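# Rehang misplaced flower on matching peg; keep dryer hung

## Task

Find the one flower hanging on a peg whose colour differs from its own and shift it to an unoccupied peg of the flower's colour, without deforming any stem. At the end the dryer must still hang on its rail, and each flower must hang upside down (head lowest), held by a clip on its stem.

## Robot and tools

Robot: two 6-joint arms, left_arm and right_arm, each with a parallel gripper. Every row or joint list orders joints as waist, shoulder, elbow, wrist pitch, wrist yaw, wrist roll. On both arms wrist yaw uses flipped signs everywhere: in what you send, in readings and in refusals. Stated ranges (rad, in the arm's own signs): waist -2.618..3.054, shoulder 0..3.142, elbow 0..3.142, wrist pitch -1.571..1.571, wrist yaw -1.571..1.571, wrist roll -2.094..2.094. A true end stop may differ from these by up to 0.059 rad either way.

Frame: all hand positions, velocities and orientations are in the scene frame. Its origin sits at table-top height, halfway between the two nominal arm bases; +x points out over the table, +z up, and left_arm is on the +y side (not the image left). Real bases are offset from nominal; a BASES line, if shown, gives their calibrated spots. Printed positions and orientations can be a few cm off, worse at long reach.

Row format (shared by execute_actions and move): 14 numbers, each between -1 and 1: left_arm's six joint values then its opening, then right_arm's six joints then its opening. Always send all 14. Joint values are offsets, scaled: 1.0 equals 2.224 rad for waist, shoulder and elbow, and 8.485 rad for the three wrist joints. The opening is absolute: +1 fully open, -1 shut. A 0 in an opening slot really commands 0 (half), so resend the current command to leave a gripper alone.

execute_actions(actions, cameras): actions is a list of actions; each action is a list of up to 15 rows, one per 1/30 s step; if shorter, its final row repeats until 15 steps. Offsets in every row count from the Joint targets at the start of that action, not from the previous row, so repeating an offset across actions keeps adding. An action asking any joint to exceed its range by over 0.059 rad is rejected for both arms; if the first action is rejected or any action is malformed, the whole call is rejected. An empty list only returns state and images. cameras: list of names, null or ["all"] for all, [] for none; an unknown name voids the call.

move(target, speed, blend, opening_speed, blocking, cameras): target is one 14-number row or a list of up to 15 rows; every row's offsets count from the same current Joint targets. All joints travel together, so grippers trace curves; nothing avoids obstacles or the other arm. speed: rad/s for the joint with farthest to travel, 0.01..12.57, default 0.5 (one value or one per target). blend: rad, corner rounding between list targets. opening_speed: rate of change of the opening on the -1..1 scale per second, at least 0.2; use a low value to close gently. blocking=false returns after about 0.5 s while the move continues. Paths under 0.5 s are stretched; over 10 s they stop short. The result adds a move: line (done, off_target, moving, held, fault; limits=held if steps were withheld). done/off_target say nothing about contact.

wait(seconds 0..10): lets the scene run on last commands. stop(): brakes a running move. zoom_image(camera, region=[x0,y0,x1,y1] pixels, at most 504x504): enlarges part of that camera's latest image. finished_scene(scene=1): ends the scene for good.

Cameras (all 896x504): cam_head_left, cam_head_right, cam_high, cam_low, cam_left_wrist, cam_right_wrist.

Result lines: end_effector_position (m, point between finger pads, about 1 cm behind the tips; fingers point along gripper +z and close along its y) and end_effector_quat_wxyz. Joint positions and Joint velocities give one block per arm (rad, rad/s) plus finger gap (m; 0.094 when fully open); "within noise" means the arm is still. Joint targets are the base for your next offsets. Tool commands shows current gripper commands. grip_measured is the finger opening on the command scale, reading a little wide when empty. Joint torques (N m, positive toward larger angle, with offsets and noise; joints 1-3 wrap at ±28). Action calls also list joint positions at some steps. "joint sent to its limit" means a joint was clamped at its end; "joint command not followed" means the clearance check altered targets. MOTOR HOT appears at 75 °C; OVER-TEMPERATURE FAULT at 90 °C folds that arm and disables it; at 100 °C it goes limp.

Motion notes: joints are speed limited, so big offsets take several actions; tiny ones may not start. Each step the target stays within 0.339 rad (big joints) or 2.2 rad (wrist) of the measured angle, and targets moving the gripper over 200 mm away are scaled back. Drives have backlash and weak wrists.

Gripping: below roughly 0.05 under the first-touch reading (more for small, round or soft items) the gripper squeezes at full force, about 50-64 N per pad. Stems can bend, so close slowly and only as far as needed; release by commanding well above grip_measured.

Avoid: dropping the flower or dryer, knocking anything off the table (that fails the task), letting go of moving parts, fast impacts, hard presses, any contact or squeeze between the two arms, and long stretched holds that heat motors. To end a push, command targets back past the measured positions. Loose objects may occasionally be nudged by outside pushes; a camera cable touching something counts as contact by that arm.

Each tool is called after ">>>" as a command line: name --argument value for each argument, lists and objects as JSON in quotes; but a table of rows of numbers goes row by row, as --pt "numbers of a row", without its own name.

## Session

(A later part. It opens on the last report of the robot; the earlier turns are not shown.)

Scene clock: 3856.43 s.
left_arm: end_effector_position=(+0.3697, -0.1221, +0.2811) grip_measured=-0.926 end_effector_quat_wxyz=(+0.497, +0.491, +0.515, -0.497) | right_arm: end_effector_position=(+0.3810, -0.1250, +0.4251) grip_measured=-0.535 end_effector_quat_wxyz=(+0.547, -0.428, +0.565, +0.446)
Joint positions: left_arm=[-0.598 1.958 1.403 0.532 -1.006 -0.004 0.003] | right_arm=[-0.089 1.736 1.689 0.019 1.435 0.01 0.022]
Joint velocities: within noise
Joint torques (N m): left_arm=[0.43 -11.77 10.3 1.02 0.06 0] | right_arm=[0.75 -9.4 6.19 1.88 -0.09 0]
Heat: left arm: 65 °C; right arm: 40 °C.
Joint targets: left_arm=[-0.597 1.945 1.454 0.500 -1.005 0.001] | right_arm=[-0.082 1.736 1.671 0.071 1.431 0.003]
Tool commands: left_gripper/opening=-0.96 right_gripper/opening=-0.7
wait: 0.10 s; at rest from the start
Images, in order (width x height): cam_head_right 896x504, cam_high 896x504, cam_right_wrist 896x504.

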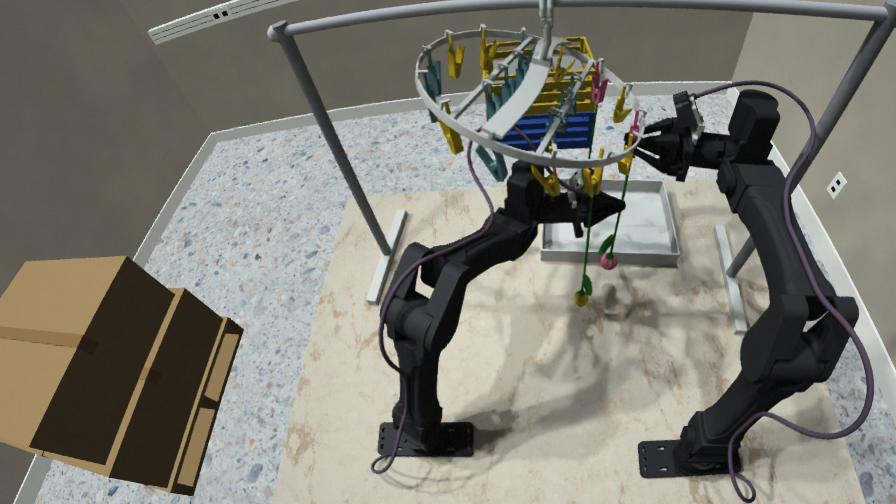

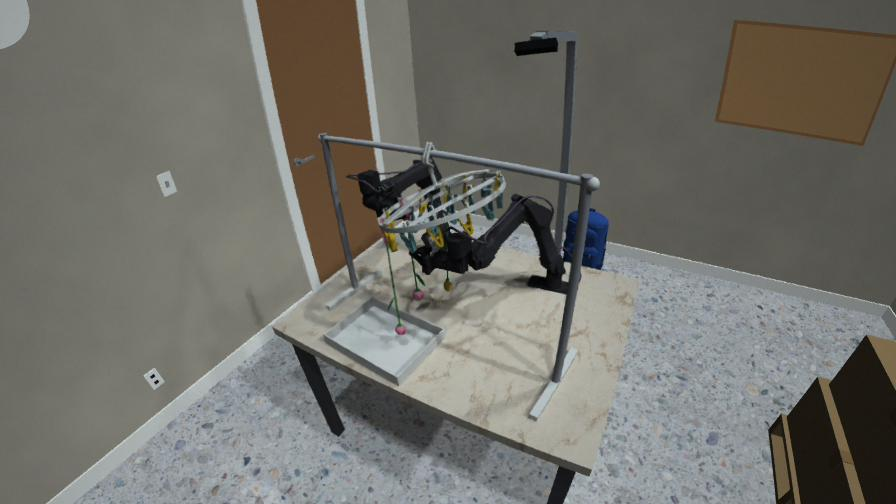

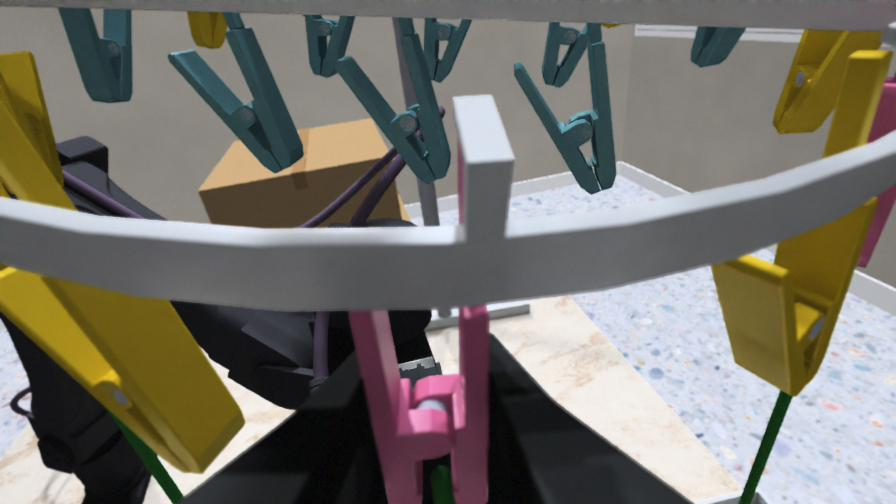

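>>> move --target '[0,0,0,0,0,0,-0.96,0,0,0,0,0,0,-0.42]' --opening_speed 0.25 --cameras '["cam_right_wrist", "cam_left_wrist"]'

>>> zoom_image --camera "cam_right_wrist" --region '[390, 424, 510, 504]'

Scene clock: 3862.83 s.
left_arm: end_effector_position=(+0.3703, -0.1215, +0.2811) grip_measured=-0.926 end_effector_quat_wxyz=(+0.498, +0.491, +0.515, -0.496) | right_arm: end_effector_position=(+0.3808, -0.1243, +0.4251) grip_measured=-0.422 end_effector_quat_wxyz=(+0.546, -0.428, +0.565, +0.447)
Joint positions: left_arm=[-0.596 1.958 1.403 0.532 -1.006 -0.004 0.003] | right_arm=[-0.087 1.736 1.689 0.019 1.435 0.01 0.027]
Joint velocities: within noise
Joint torques (N m): left_arm=[0.23 -11.7 10.06 0.96 0.02 0] | right_arm=[0.76 -9.43 6.19 1.88 -0.09 0]
Heat: left arm: 66 °C; right arm: 40 °C.
Joint targets: left_arm=[-0.597 1.945 1.454 0.500 -1.005 0.001] | right_arm=[-0.082 1.736 1.671 0.071 1.431 0.003]
move: off_target (left_arm, right_arm); left_arm: the elbow is farthest, 0.051 rad from its target; right_arm: the wrist pitch is farthest, 0.052 rad from its target
Images, in order (width x height): cam_left_wrist 896x504, cam_right_wrist 896x504.

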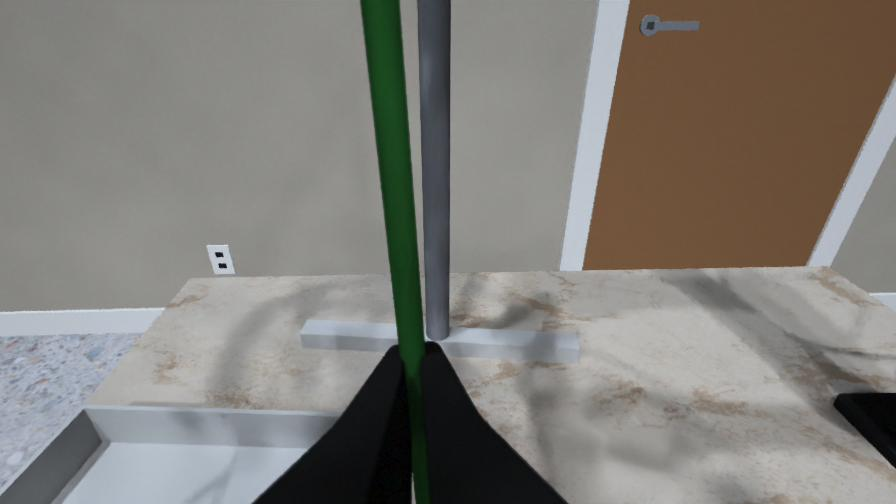

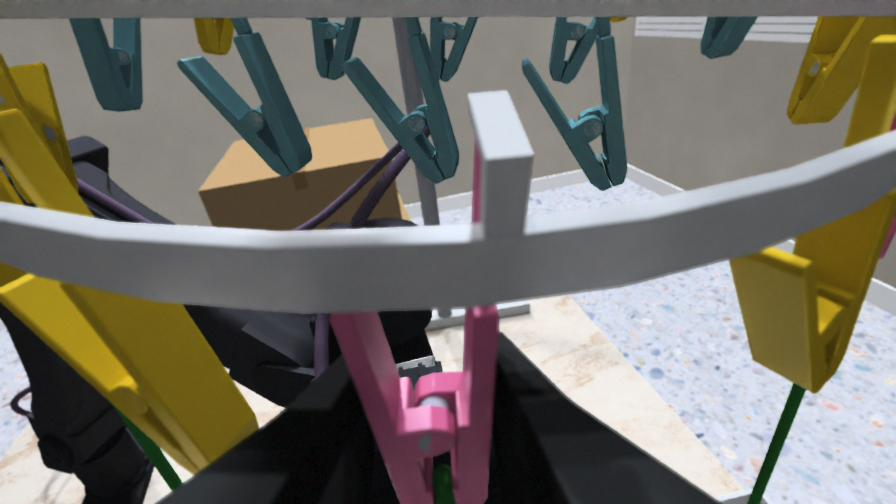

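Scaled by 4.200 from the camera's 896x504 image, which has a finer 1280x720 frame.

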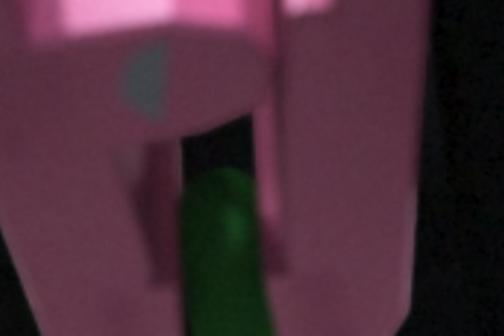

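>>> move --target '[0,0,0,0,0,0,-0.96,0,0,0,0,0,0,-0.25]' --opening_speed 0.25 --cameras '["cam_right_wrist", "cam_left_wrist"]'

>>> zoom_image --camera "cam_right_wrist" --region '[370, 404, 520, 504]'

Scene clock: 3868.17 s.
left_arm: end_effector_position=(+0.3703, -0.1215, +0.2811) grip_measured=-0.926 end_effector_quat_wxyz=(+0.498, +0.491, +0.515, -0.496) | right_arm: end_effector_position=(+0.3808, -0.1243, +0.4251) grip_measured=-0.252 end_effector_quat_wxyz=(+0.546, -0.428, +0.565, +0.447)
Joint positions: left_arm=[-0.596 1.958 1.403 0.532 -1.006 -0.004 0.003] | right_arm=[-0.087 1.736 1.689 0.019 1.435 0.01 0.035]
Joint velocities: within noise
Joint torques (N m): left_arm=[0.23 -11.7 10.3 1 0.02 -0.02] | right_arm=[0.75 -9.43 6.17 1.88 -0.09 0.01]
Heat: left arm: 66 °C; right arm: 40 °C.
Joint targets: left_arm=[-0.597 1.945 1.454 0.500 -1.005 0.001] | right_arm=[-0.082 1.736 1.671 0.071 1.431 0.003]
move: off_target (left_arm, right_arm); left_arm: the elbow is farthest, 0.051 rad from its target; right_arm: the wrist pitch is farthest, 0.052 rad from its target
Images, in order (width x height): cam_left_wrist 896x504, cam_right_wrist 896x504.

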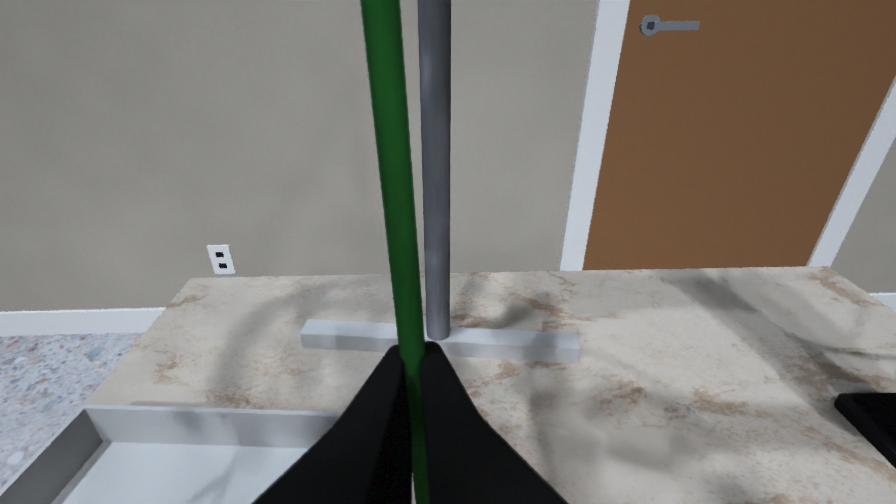

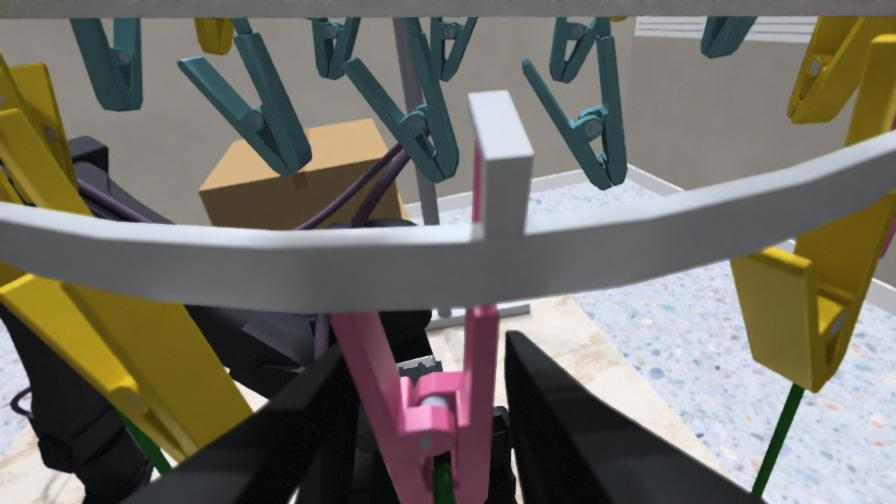

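Scaled by 3.360 from the camera's 896x504 image, which has a finer 1280x720 frame.

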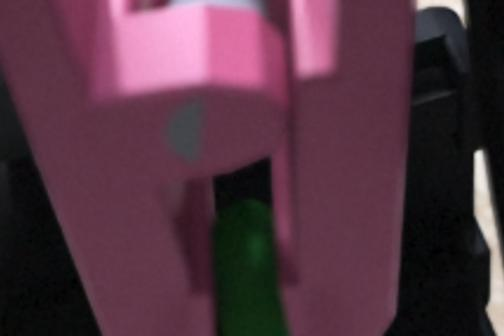

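>>> move --target '[0,0,0,0,0,0,-0.96,0,0,0,0,0,0,-0.05]' --opening_speed 0.3 --cameras '["cam_right_wrist", "cam_left_wrist"]'

>>> zoom_image --camera "cam_right_wrist" --region '[300, 284, 560, 504]'

Scene clock: 3884.33 s.
left_arm: end_effector_position=(+0.3703, -0.1215, +0.2811) grip_measured=-0.926 end_effector_quat_wxyz=(+0.498, +0.491, +0.515, -0.496) | right_arm: end_effector_position=(+0.3808, -0.1243, +0.4251) grip_measured=-0.052 end_effector_quat_wxyz=(+0.546, -0.428, +0.565, +0.447)
Joint positions: left_arm=[-0.596 1.958 1.403 0.532 -1.006 -0.004 0.003] | right_arm=[-0.087 1.736 1.689 0.019 1.435 0.01 0.045]
Joint velocities: within noise
Joint torques (N m): left_arm=[0.24 -11.59 10.44 1.04 0.04 -0.04] | right_arm=[0.76 -9.42 6.19 1.88 -0.09 0]
Heat: left arm: 66 °C; right arm: 40 °C.
Joint targets: left_arm=[-0.597 1.945 1.454 0.500 -1.005 0.001] | right_arm=[-0.082 1.736 1.671 0.071 1.431 0.003]
move: off_target (left_arm, right_arm); left_arm: the elbow is farthest, 0.051 rad from its target; right_arm: the wrist pitch is farthest, 0.052 rad from its target
Images, in order (width x height): cam_left_wrist 896x504, cam_right_wrist 896x504.

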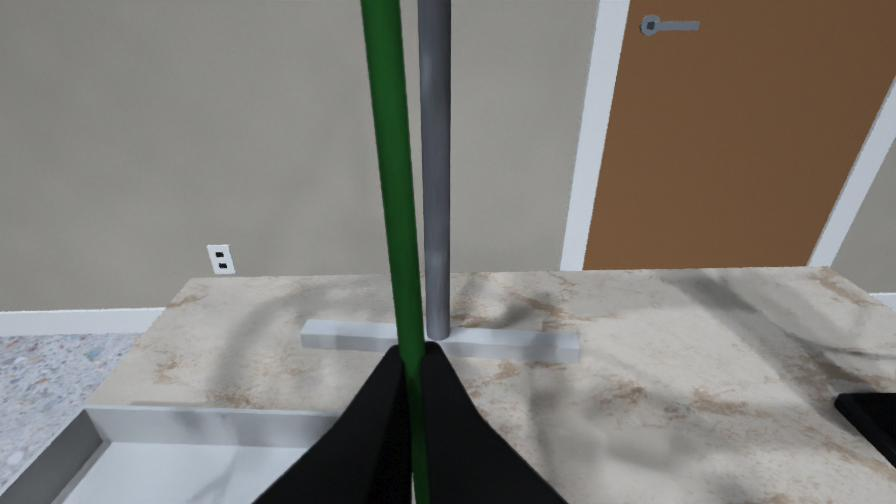

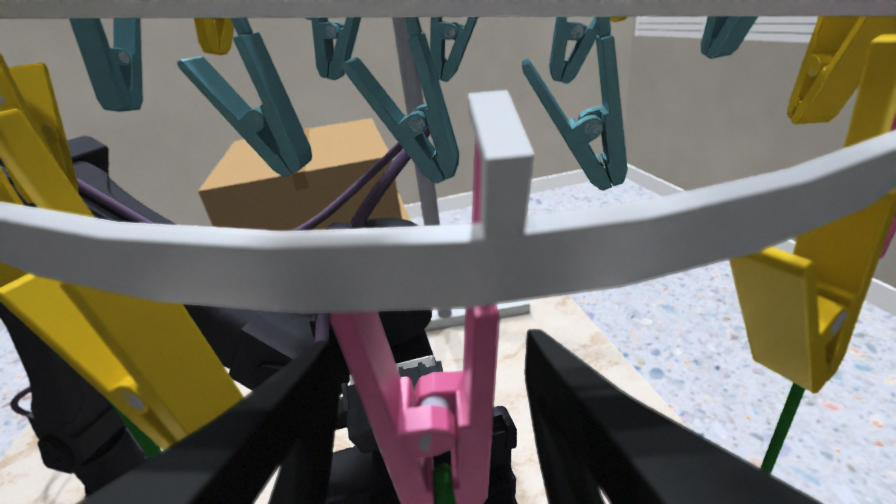

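Scaled by 1.938 from the camera's 896x504 image, which has a finer 1280x720 frame.

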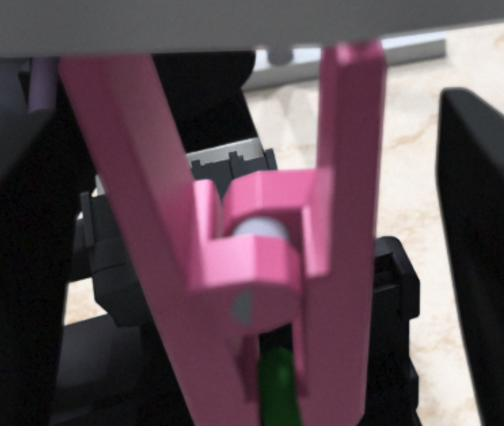

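>>> zoom_image --camera "cam_right_wrist" --region '[0, 224, 500, 504]'

>>> zoom_image --camera "cam_head_right" --region '[560, 80, 700, 220]'

Scaled by 1.008 from the camera's 896x504 image, which has a finer 1280x720 frame.

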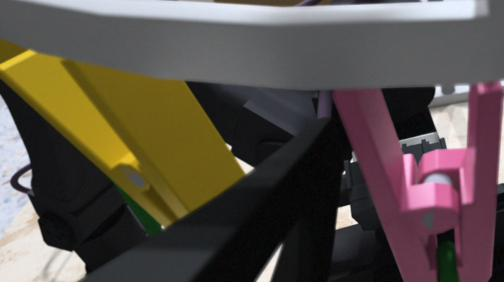

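This scene's latest camera images include none from cam_head_right. They are from: cam_left_wrist, cam_right_wrist. cam_head_right's image comes with the result of a call that names it in "cameras".

>>> move --pt "0 0 0 0 0 0 -0.96 0 0 0 0 0 0 0.08" --pt "0 0 0 0 0 0 -0.96 -0.0472 0 0 0 0.0112 0 0.08" --opening_speed 0.4 --speed 0.15 --cameras '["cam_right_wrist", "cam_left_wrist"]'

>>> zoom_image --camera "cam_right_wrist" --region '[300, 284, 560, 504]'

Scene clock: 3929.00 s.
left_arm: end_effector_position=(+0.3703, -0.1215, +0.2811) grip_measured=-0.926 end_effector_quat_wxyz=(+0.498, +0.491, +0.515, -0.496) | right_arm: end_effector_position=(+0.3803, -0.1632, +0.4254) grip_measured=+0.078 end_effector_quat_wxyz=(+0.553, -0.419, +0.570, +0.439)
Joint positions: left_arm=[-0.596 1.958 1.403 0.532 -1.006 -0.004 0.003] | right_arm=[-0.187 1.736 1.689 0.019 1.505 0.01 0.051]
Joint velocities: within noise
Joint torques (N m): left_arm=[0.31 -11.88 10.24 1 0.01 0.02] | right_arm=[-0.23 -9.36 6.13 1.83 0.17 0.01]
Heat: left arm: 66 °C; right arm: 40 °C.
Joint targets: left_arm=[-0.597 1.945 1.454 0.500 -1.005 0.001] | right_arm=[-0.187 1.736 1.671 0.071 1.526 0.003]
move: off_target (left_arm, right_arm); left_arm: the elbow is farthest, 0.051 rad from its target; right_arm: the wrist pitch is farthest, 0.052 rad from its target
Images, in order (width x height): cam_left_wrist 896x504, cam_right_wrist 896x504.

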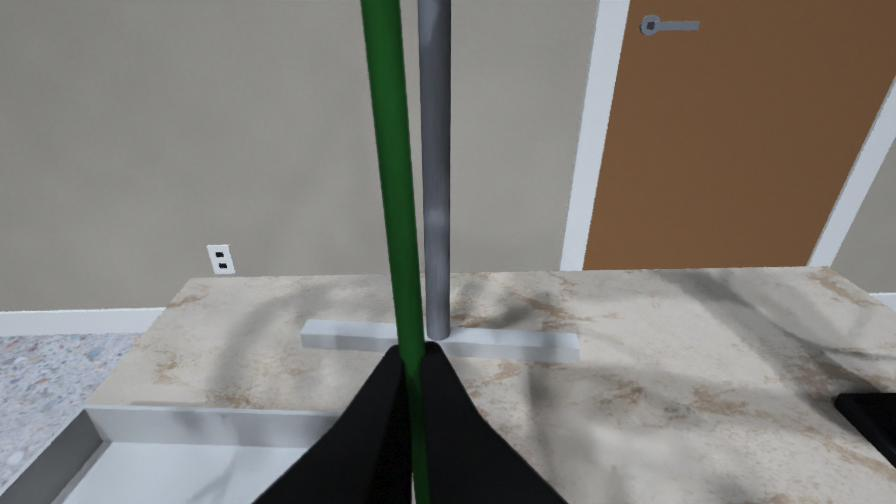

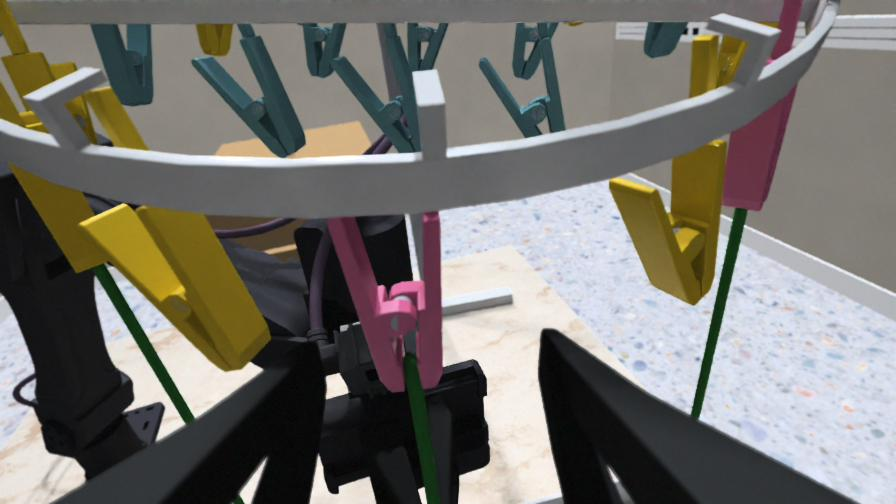

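Scaled by 1.938 from the camera's 896x504 image, which has a finer 1280x720 frame.

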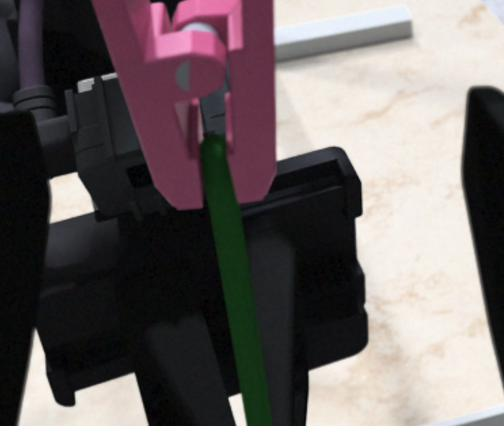

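>>> zoom_image --camera "cam_right_wrist" --region '[370, 320, 470, 420]'

Scaled by 5.040 from the camera's 896x504 image, which has a finer 1280x720 frame.

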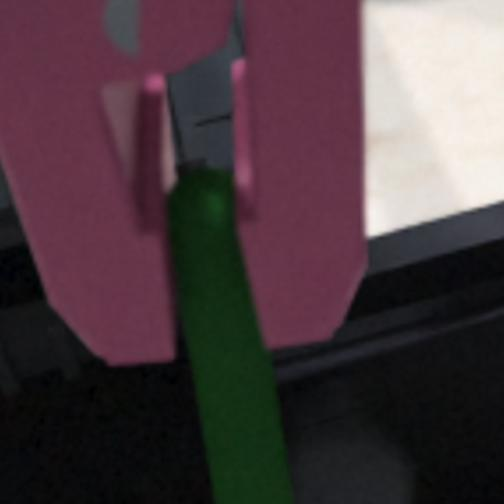

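>>> move --target '[0,0,0,0,0,0,-0.86,0,0,0,0,0,0,0.08]' --opening_speed 0.2 --cameras '["cam_right_wrist", "cam_left_wrist"]'

>>> zoom_image --camera "cam_right_wrist" --region '[370, 320, 470, 420]'

Scene clock: 3973.07 s.
left_arm: end_effector_position=(+0.3703, -0.1215, +0.2811) grip_measured=-0.862 end_effector_quat_wxyz=(+0.498, +0.491, +0.515, -0.496) | right_arm: end_effector_position=(+0.3799, -0.1625, +0.4254) grip_measured=+0.078 end_effector_quat_wxyz=(+0.553, -0.420, +0.570, +0.440)
Joint positions: left_arm=[-0.596 1.958 1.403 0.532 -1.006 -0.004 0.006] | right_arm=[-0.186 1.736 1.689 0.019 1.507 0.01 0.051]
Joint velocities: within noise
Joint torques (N m): left_arm=[0.29 -11.99 10.18 1.04 0.04 0] | right_arm=[-0.27 -9.36 6.12 1.83 0.15 0]
Heat: left arm: 67 °C; right arm: 40 °C.
Joint targets: left_arm=[-0.597 1.945 1.454 0.500 -1.005 0.001] | right_arm=[-0.187 1.736 1.671 0.071 1.526 0.003]
move: off_target (left_arm, right_arm); left_arm: the elbow is farthest, 0.051 rad from its target; right_arm: the wrist pitch is farthest, 0.052 rad from its target
Images, in order (width x height): cam_left_wrist 896x504, cam_right_wrist 896x504.

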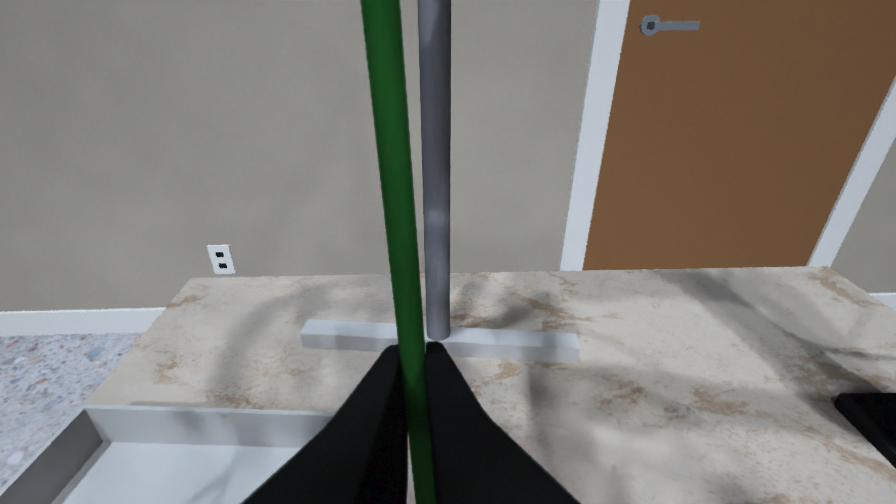

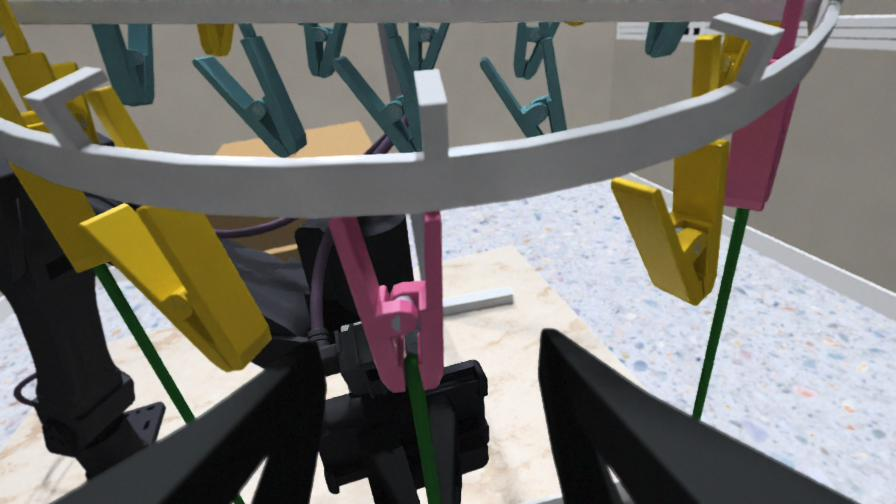

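Scaled by 5.040 from the camera's 896x504 image, which has a finer 1280x720 frame.

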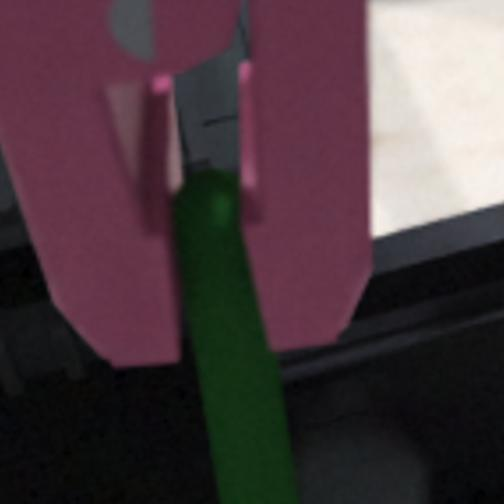

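>>> move --target '[0,0,0,0,0,0,-0.5,0,0,0,0,0,0,0.08]' --opening_speed 0.3 --cameras '["cam_right_wrist", "cam_left_wrist", "cam_head_right"]'

>>> zoom_image --camera "cam_right_wrist" --region '[370, 320, 470, 420]'

Scene clock: 3978.87 s.
left_arm: end_effector_position=(+0.3709, -0.1209, +0.2811) grip_measured=-0.502 end_effector_quat_wxyz=(+0.498, +0.490, +0.516, -0.496) | right_arm: end_effector_position=(+0.3799, -0.1625, +0.4254) grip_measured=+0.078 end_effector_quat_wxyz=(+0.553, -0.420, +0.570, +0.440)
Joint positions: left_arm=[-0.594 1.958 1.403 0.532 -1.006 -0.004 0.023] | right_arm=[-0.186 1.736 1.689 0.019 1.507 0.01 0.051]
Joint velocities: within noise
Joint torques (N m): left_arm=[0.18 -11.77 10.32 0.98 0.01 0.04] | right_arm=[-0.25 -9.36 6.13 1.83 0.14 0.01]
Heat: left arm: 67 °C; right arm: 40 °C.
Joint targets: left_arm=[-0.597 1.945 1.454 0.500 -1.005 0.001] | right_arm=[-0.187 1.736 1.671 0.071 1.526 0.003]
move: off_target (left_arm, right_arm); left_arm: the elbow is farthest, 0.051 rad from its target; right_arm: the wrist pitch is farthest, 0.052 rad from its target
Images, in order (width x height): cam_head_right 896x504, cam_left_wrist 896x504, cam_right_wrist 896x504.

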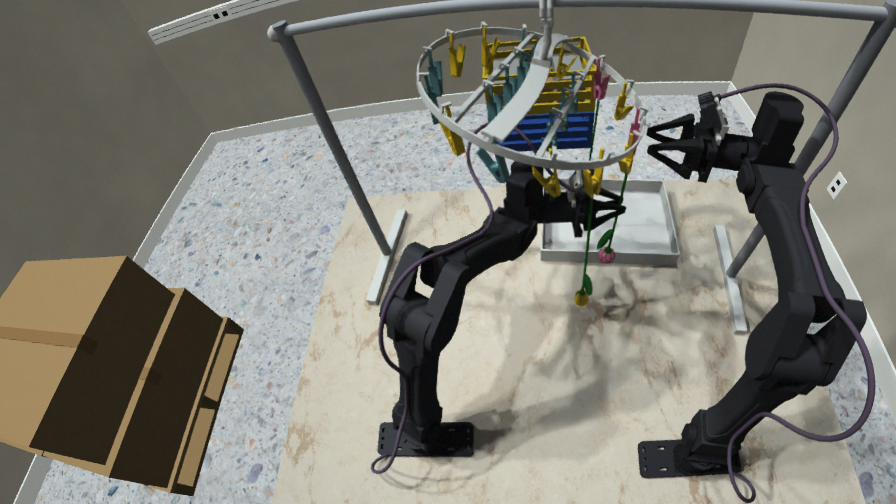

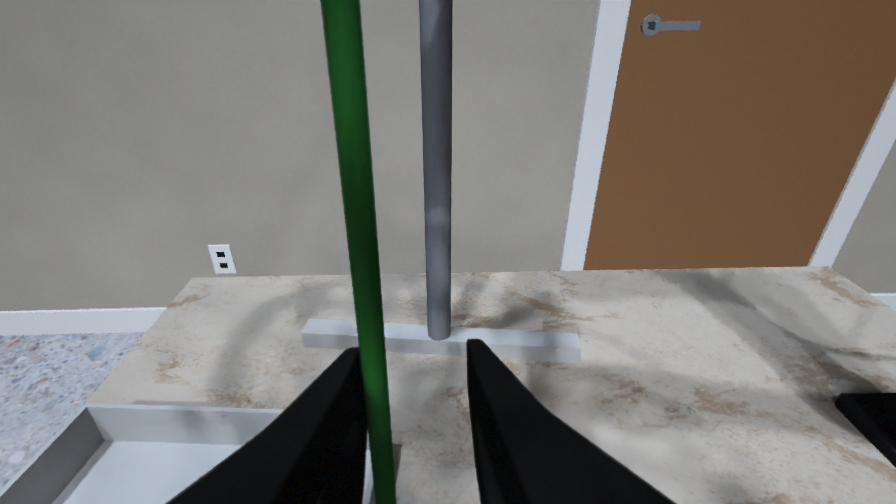

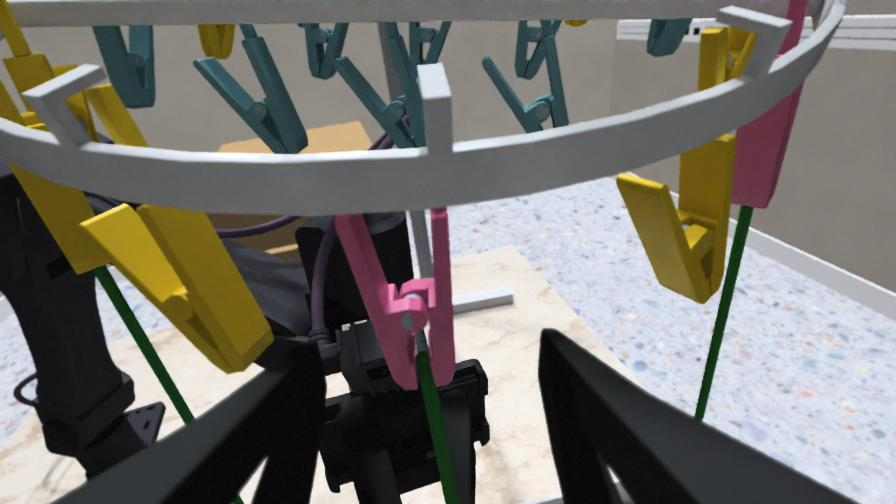

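Scaled by 5.040 from the camera's 896x504 image, which has a finer 1280x720 frame.

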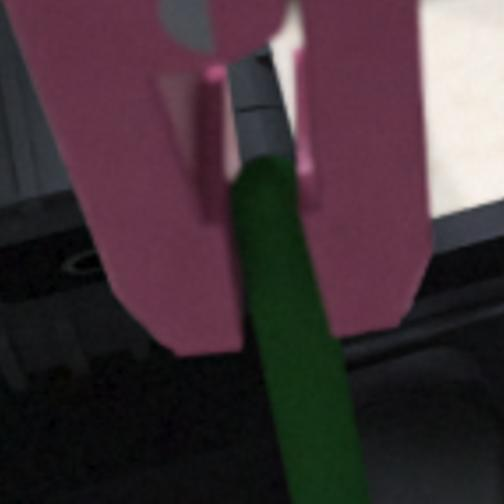

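>>> move --target '[0,0,0,0,0,0,-0.2,0,0,0,0,0,0,0.08]' --opening_speed 0.2 --cameras '["cam_right_wrist", "cam_left_wrist", "cam_head_right"]'

Scene clock: 3987.10 s.
left_arm: end_effector_position=(+0.3709, -0.1209, +0.2811) grip_measured=-0.202 end_effector_quat_wxyz=(+0.498, +0.490, +0.516, -0.496) | right_arm: end_effector_position=(+0.3799, -0.1625, +0.4254) grip_measured=+0.078 end_effector_quat_wxyz=(+0.553, -0.420, +0.570, +0.440)
Joint positions: left_arm=[-0.594 1.958 1.403 0.532 -1.006 -0.004 0.037] | right_arm=[-0.186 1.736 1.689 0.019 1.507 0.01 0.051]
Joint velocities: within noise
Joint torques (N m): left_arm=[0.31 -11.88 10.25 0.98 0.03 -0.02] | right_arm=[-0.27 -9.36 6.13 1.83 0.15 0.01]
Heat: left arm: 67 °C; right arm: 40 °C.
Joint targets: left_arm=[-0.597 1.945 1.454 0.500 -1.005 0.001] | right_arm=[-0.187 1.736 1.671 0.071 1.526 0.003]
move: off_target (left_arm, right_arm); left_arm: the elbow is farthest, 0.051 rad from its target; right_arm: the wrist pitch is farthest, 0.052 rad from its target
Images, in order (width x height): cam_head_right 896x504, cam_left_wrist 896x504, cam_right_wrist 896x504.

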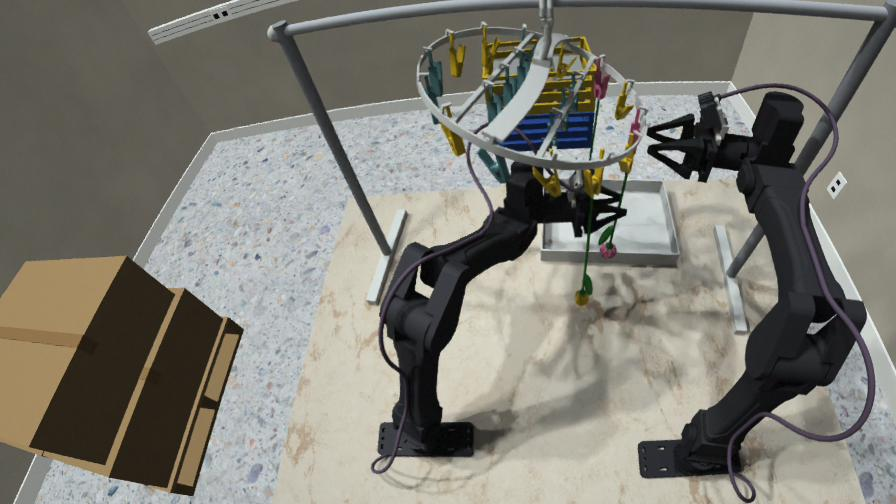

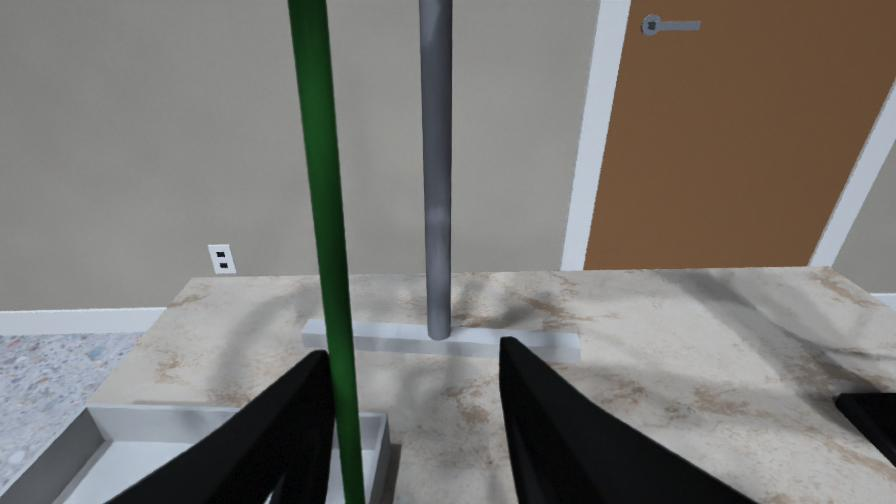

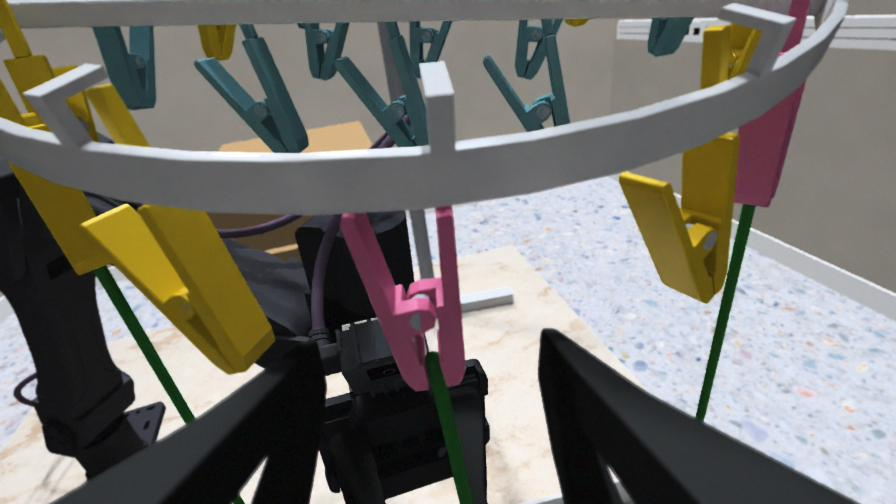

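>>> move --target '[0,0,0,0,0,0,0.2,0,0,0,0,0,0,0.08]' --opening_speed 0.2 --cameras '["cam_right_wrist", "cam_left_wrist", "cam_head_right"]'

>>> zoom_image --camera "cam_head_right" --region '[540, 100, 700, 320]'

Scene clock: 3997.20 s.
left_arm: end_effector_position=(+0.3709, -0.1209, +0.2811) grip_measured=+0.198 end_effector_quat_wxyz=(+0.498, +0.490, +0.516, -0.496) | right_arm: end_effector_position=(+0.3799, -0.1625, +0.4254) grip_measured=+0.078 end_effector_quat_wxyz=(+0.553, -0.420, +0.570, +0.440)
Joint positions: left_arm=[-0.594 1.958 1.403 0.532 -1.006 -0.004 0.056] | right_arm=[-0.186 1.736 1.689 0.019 1.507 0.01 0.051]
Joint velocities: within noise
Joint torques (N m): left_arm=[0.46 -11.81 10.32 1 0.07 -0.01] | right_arm=[-0.27 -9.36 6.13 1.83 0.15 0.01]
Heat: left arm: 67 °C; right arm: 40 °C.
Joint targets: left_arm=[-0.597 1.945 1.454 0.500 -1.005 0.001] | right_arm=[-0.187 1.736 1.671 0.071 1.526 0.003]
move: off_target (left_arm, right_arm); left_arm: the elbow is farthest, 0.051 rad from its target; right_arm: the wrist pitch is farthest, 0.052 rad from its target
Images, in order (width x height): cam_head_right 896x504, cam_left_wrist 896x504, cam_right_wrist 896x504.

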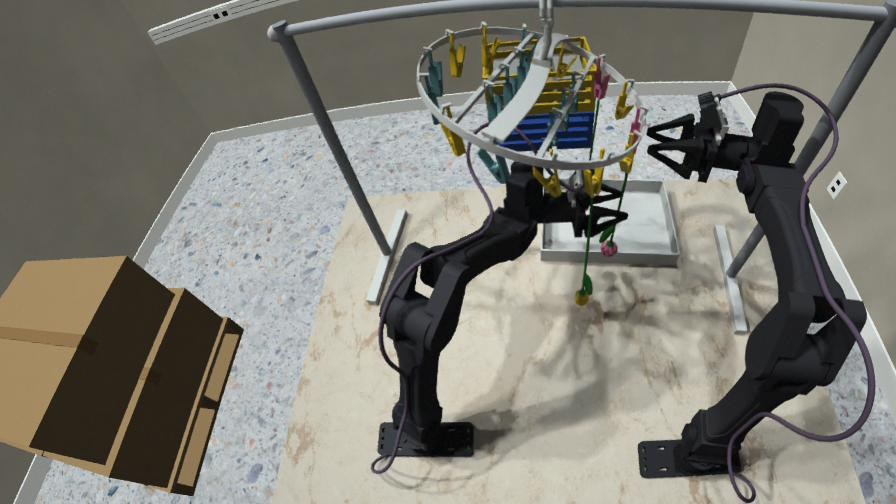

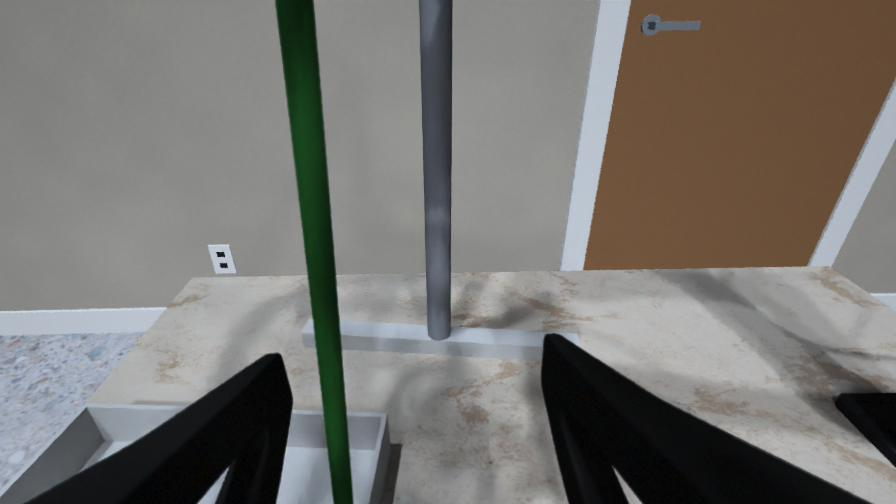

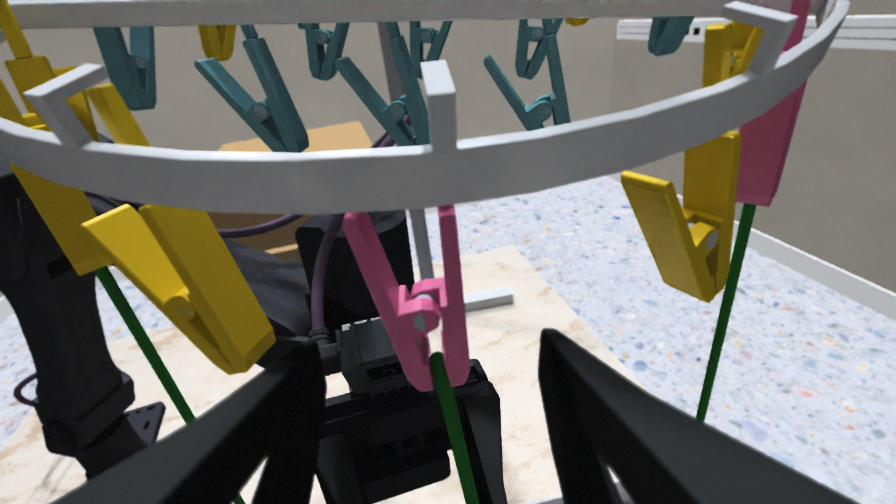

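Scaled by 2.291 from the camera's 896x504 image, which has a finer 1280x720 frame.

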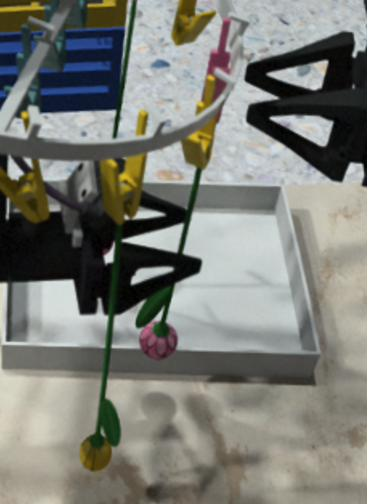

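>>> move --pt "0 0 0 0 0 0 0.4 0 0 0 0 0 0 0.08" --pt "0.0629 -0.0728 -0.1138 0.0199 -0.01815 0 0.4 -0.06 0 0 0 0 0 0.08" --opening_speed 0.5 --speed 0.2 --cameras '["cam_right_wrist", "cam_left_wrist", "cam_head_right", "cam_high"]'

>>> zoom_image --camera "cam_head_right" --region '[540, 100, 700, 320]'

Scene clock: 4042.07 s.
left_arm: end_effector_position=(+0.3633, -0.0534, +0.2812) grip_measured=+0.398 end_effector_quat_wxyz=(+0.502, +0.491, +0.511, -0.495) | right_arm: end_effector_position=(+0.3892, -0.2199, +0.4254) grip_measured=+0.078 end_effector_quat_wxyz=(+0.581, -0.381, +0.597, +0.402)
Joint positions: left_arm=[-0.456 1.828 1.217 0.599 -1.144 -0.004 0.066] | right_arm=[-0.321 1.736 1.689 0.019 1.507 0.01 0.051]
Joint velocities: within noise
Joint torques (N m): left_arm=[0.21 -13.3 4.29 1.79 -0.15 0.02] | right_arm=[-0.46 -9.37 6.13 1.83 0.14 0.01]
Heat: left arm: 67 °C; right arm: 40 °C.
Joint targets: left_arm=[-0.458 1.783 1.201 0.669 -1.159 0.001] | right_arm=[-0.321 1.736 1.671 0.071 1.526 0.003]
move: off_target (left_arm, right_arm); left_arm: the wrist pitch is farthest, 0.069 rad from its target; right_arm: the wrist pitch is farthest, 0.052 rad from its target
Images, in order (width x height): cam_head_right 896x504, cam_high 896x504, cam_left_wrist 896x504, cam_right_wrist 896x504.

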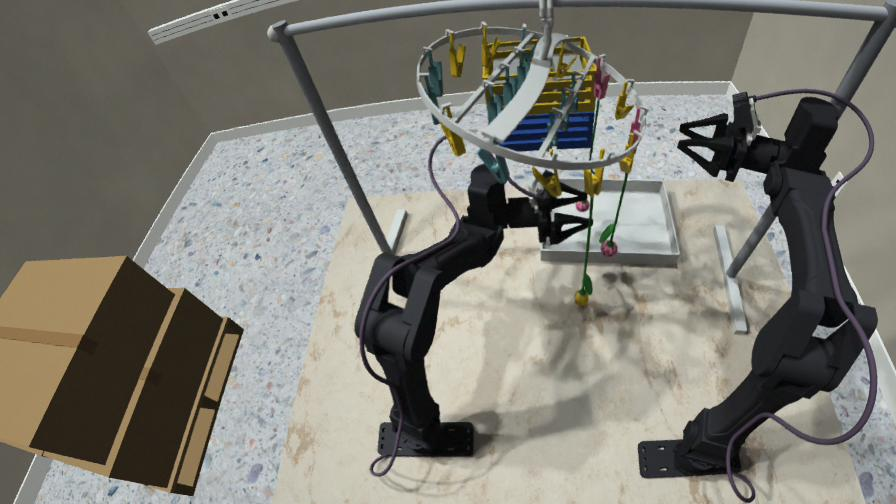

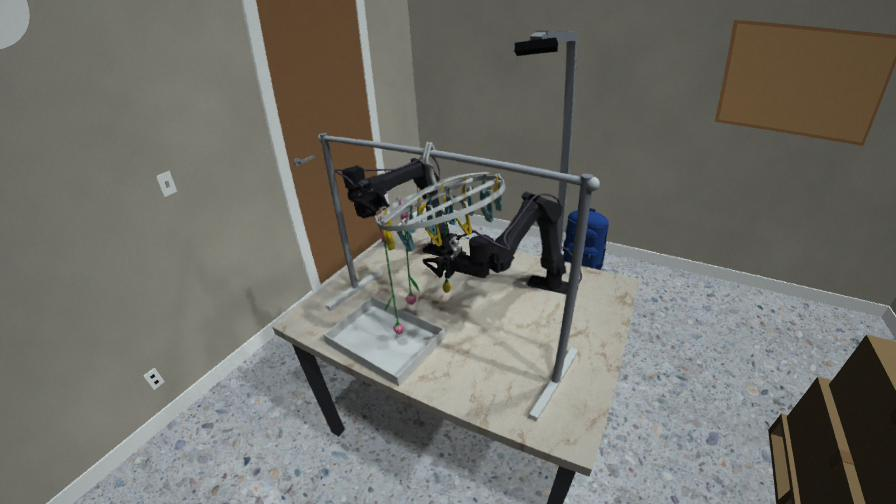

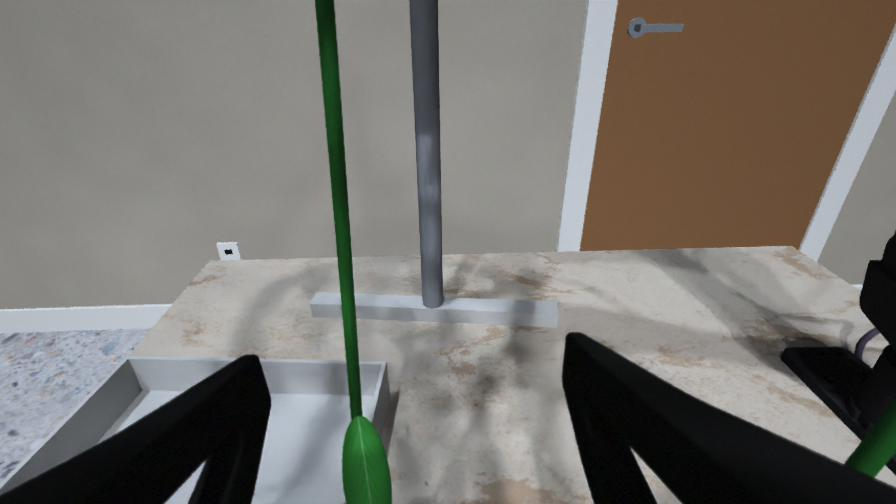

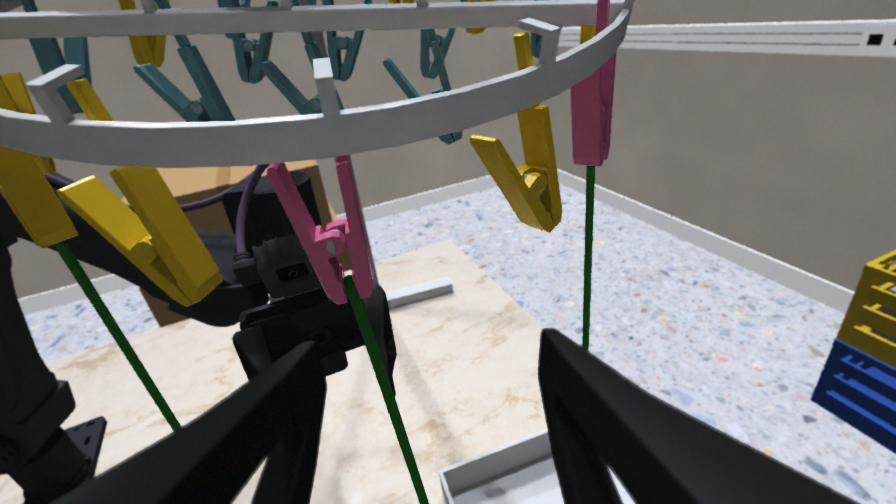

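Scaled by 2.291 from the camera's 896x504 image, which has a finer 1280x720 frame.

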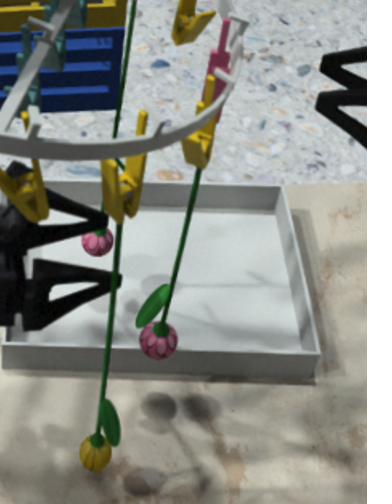

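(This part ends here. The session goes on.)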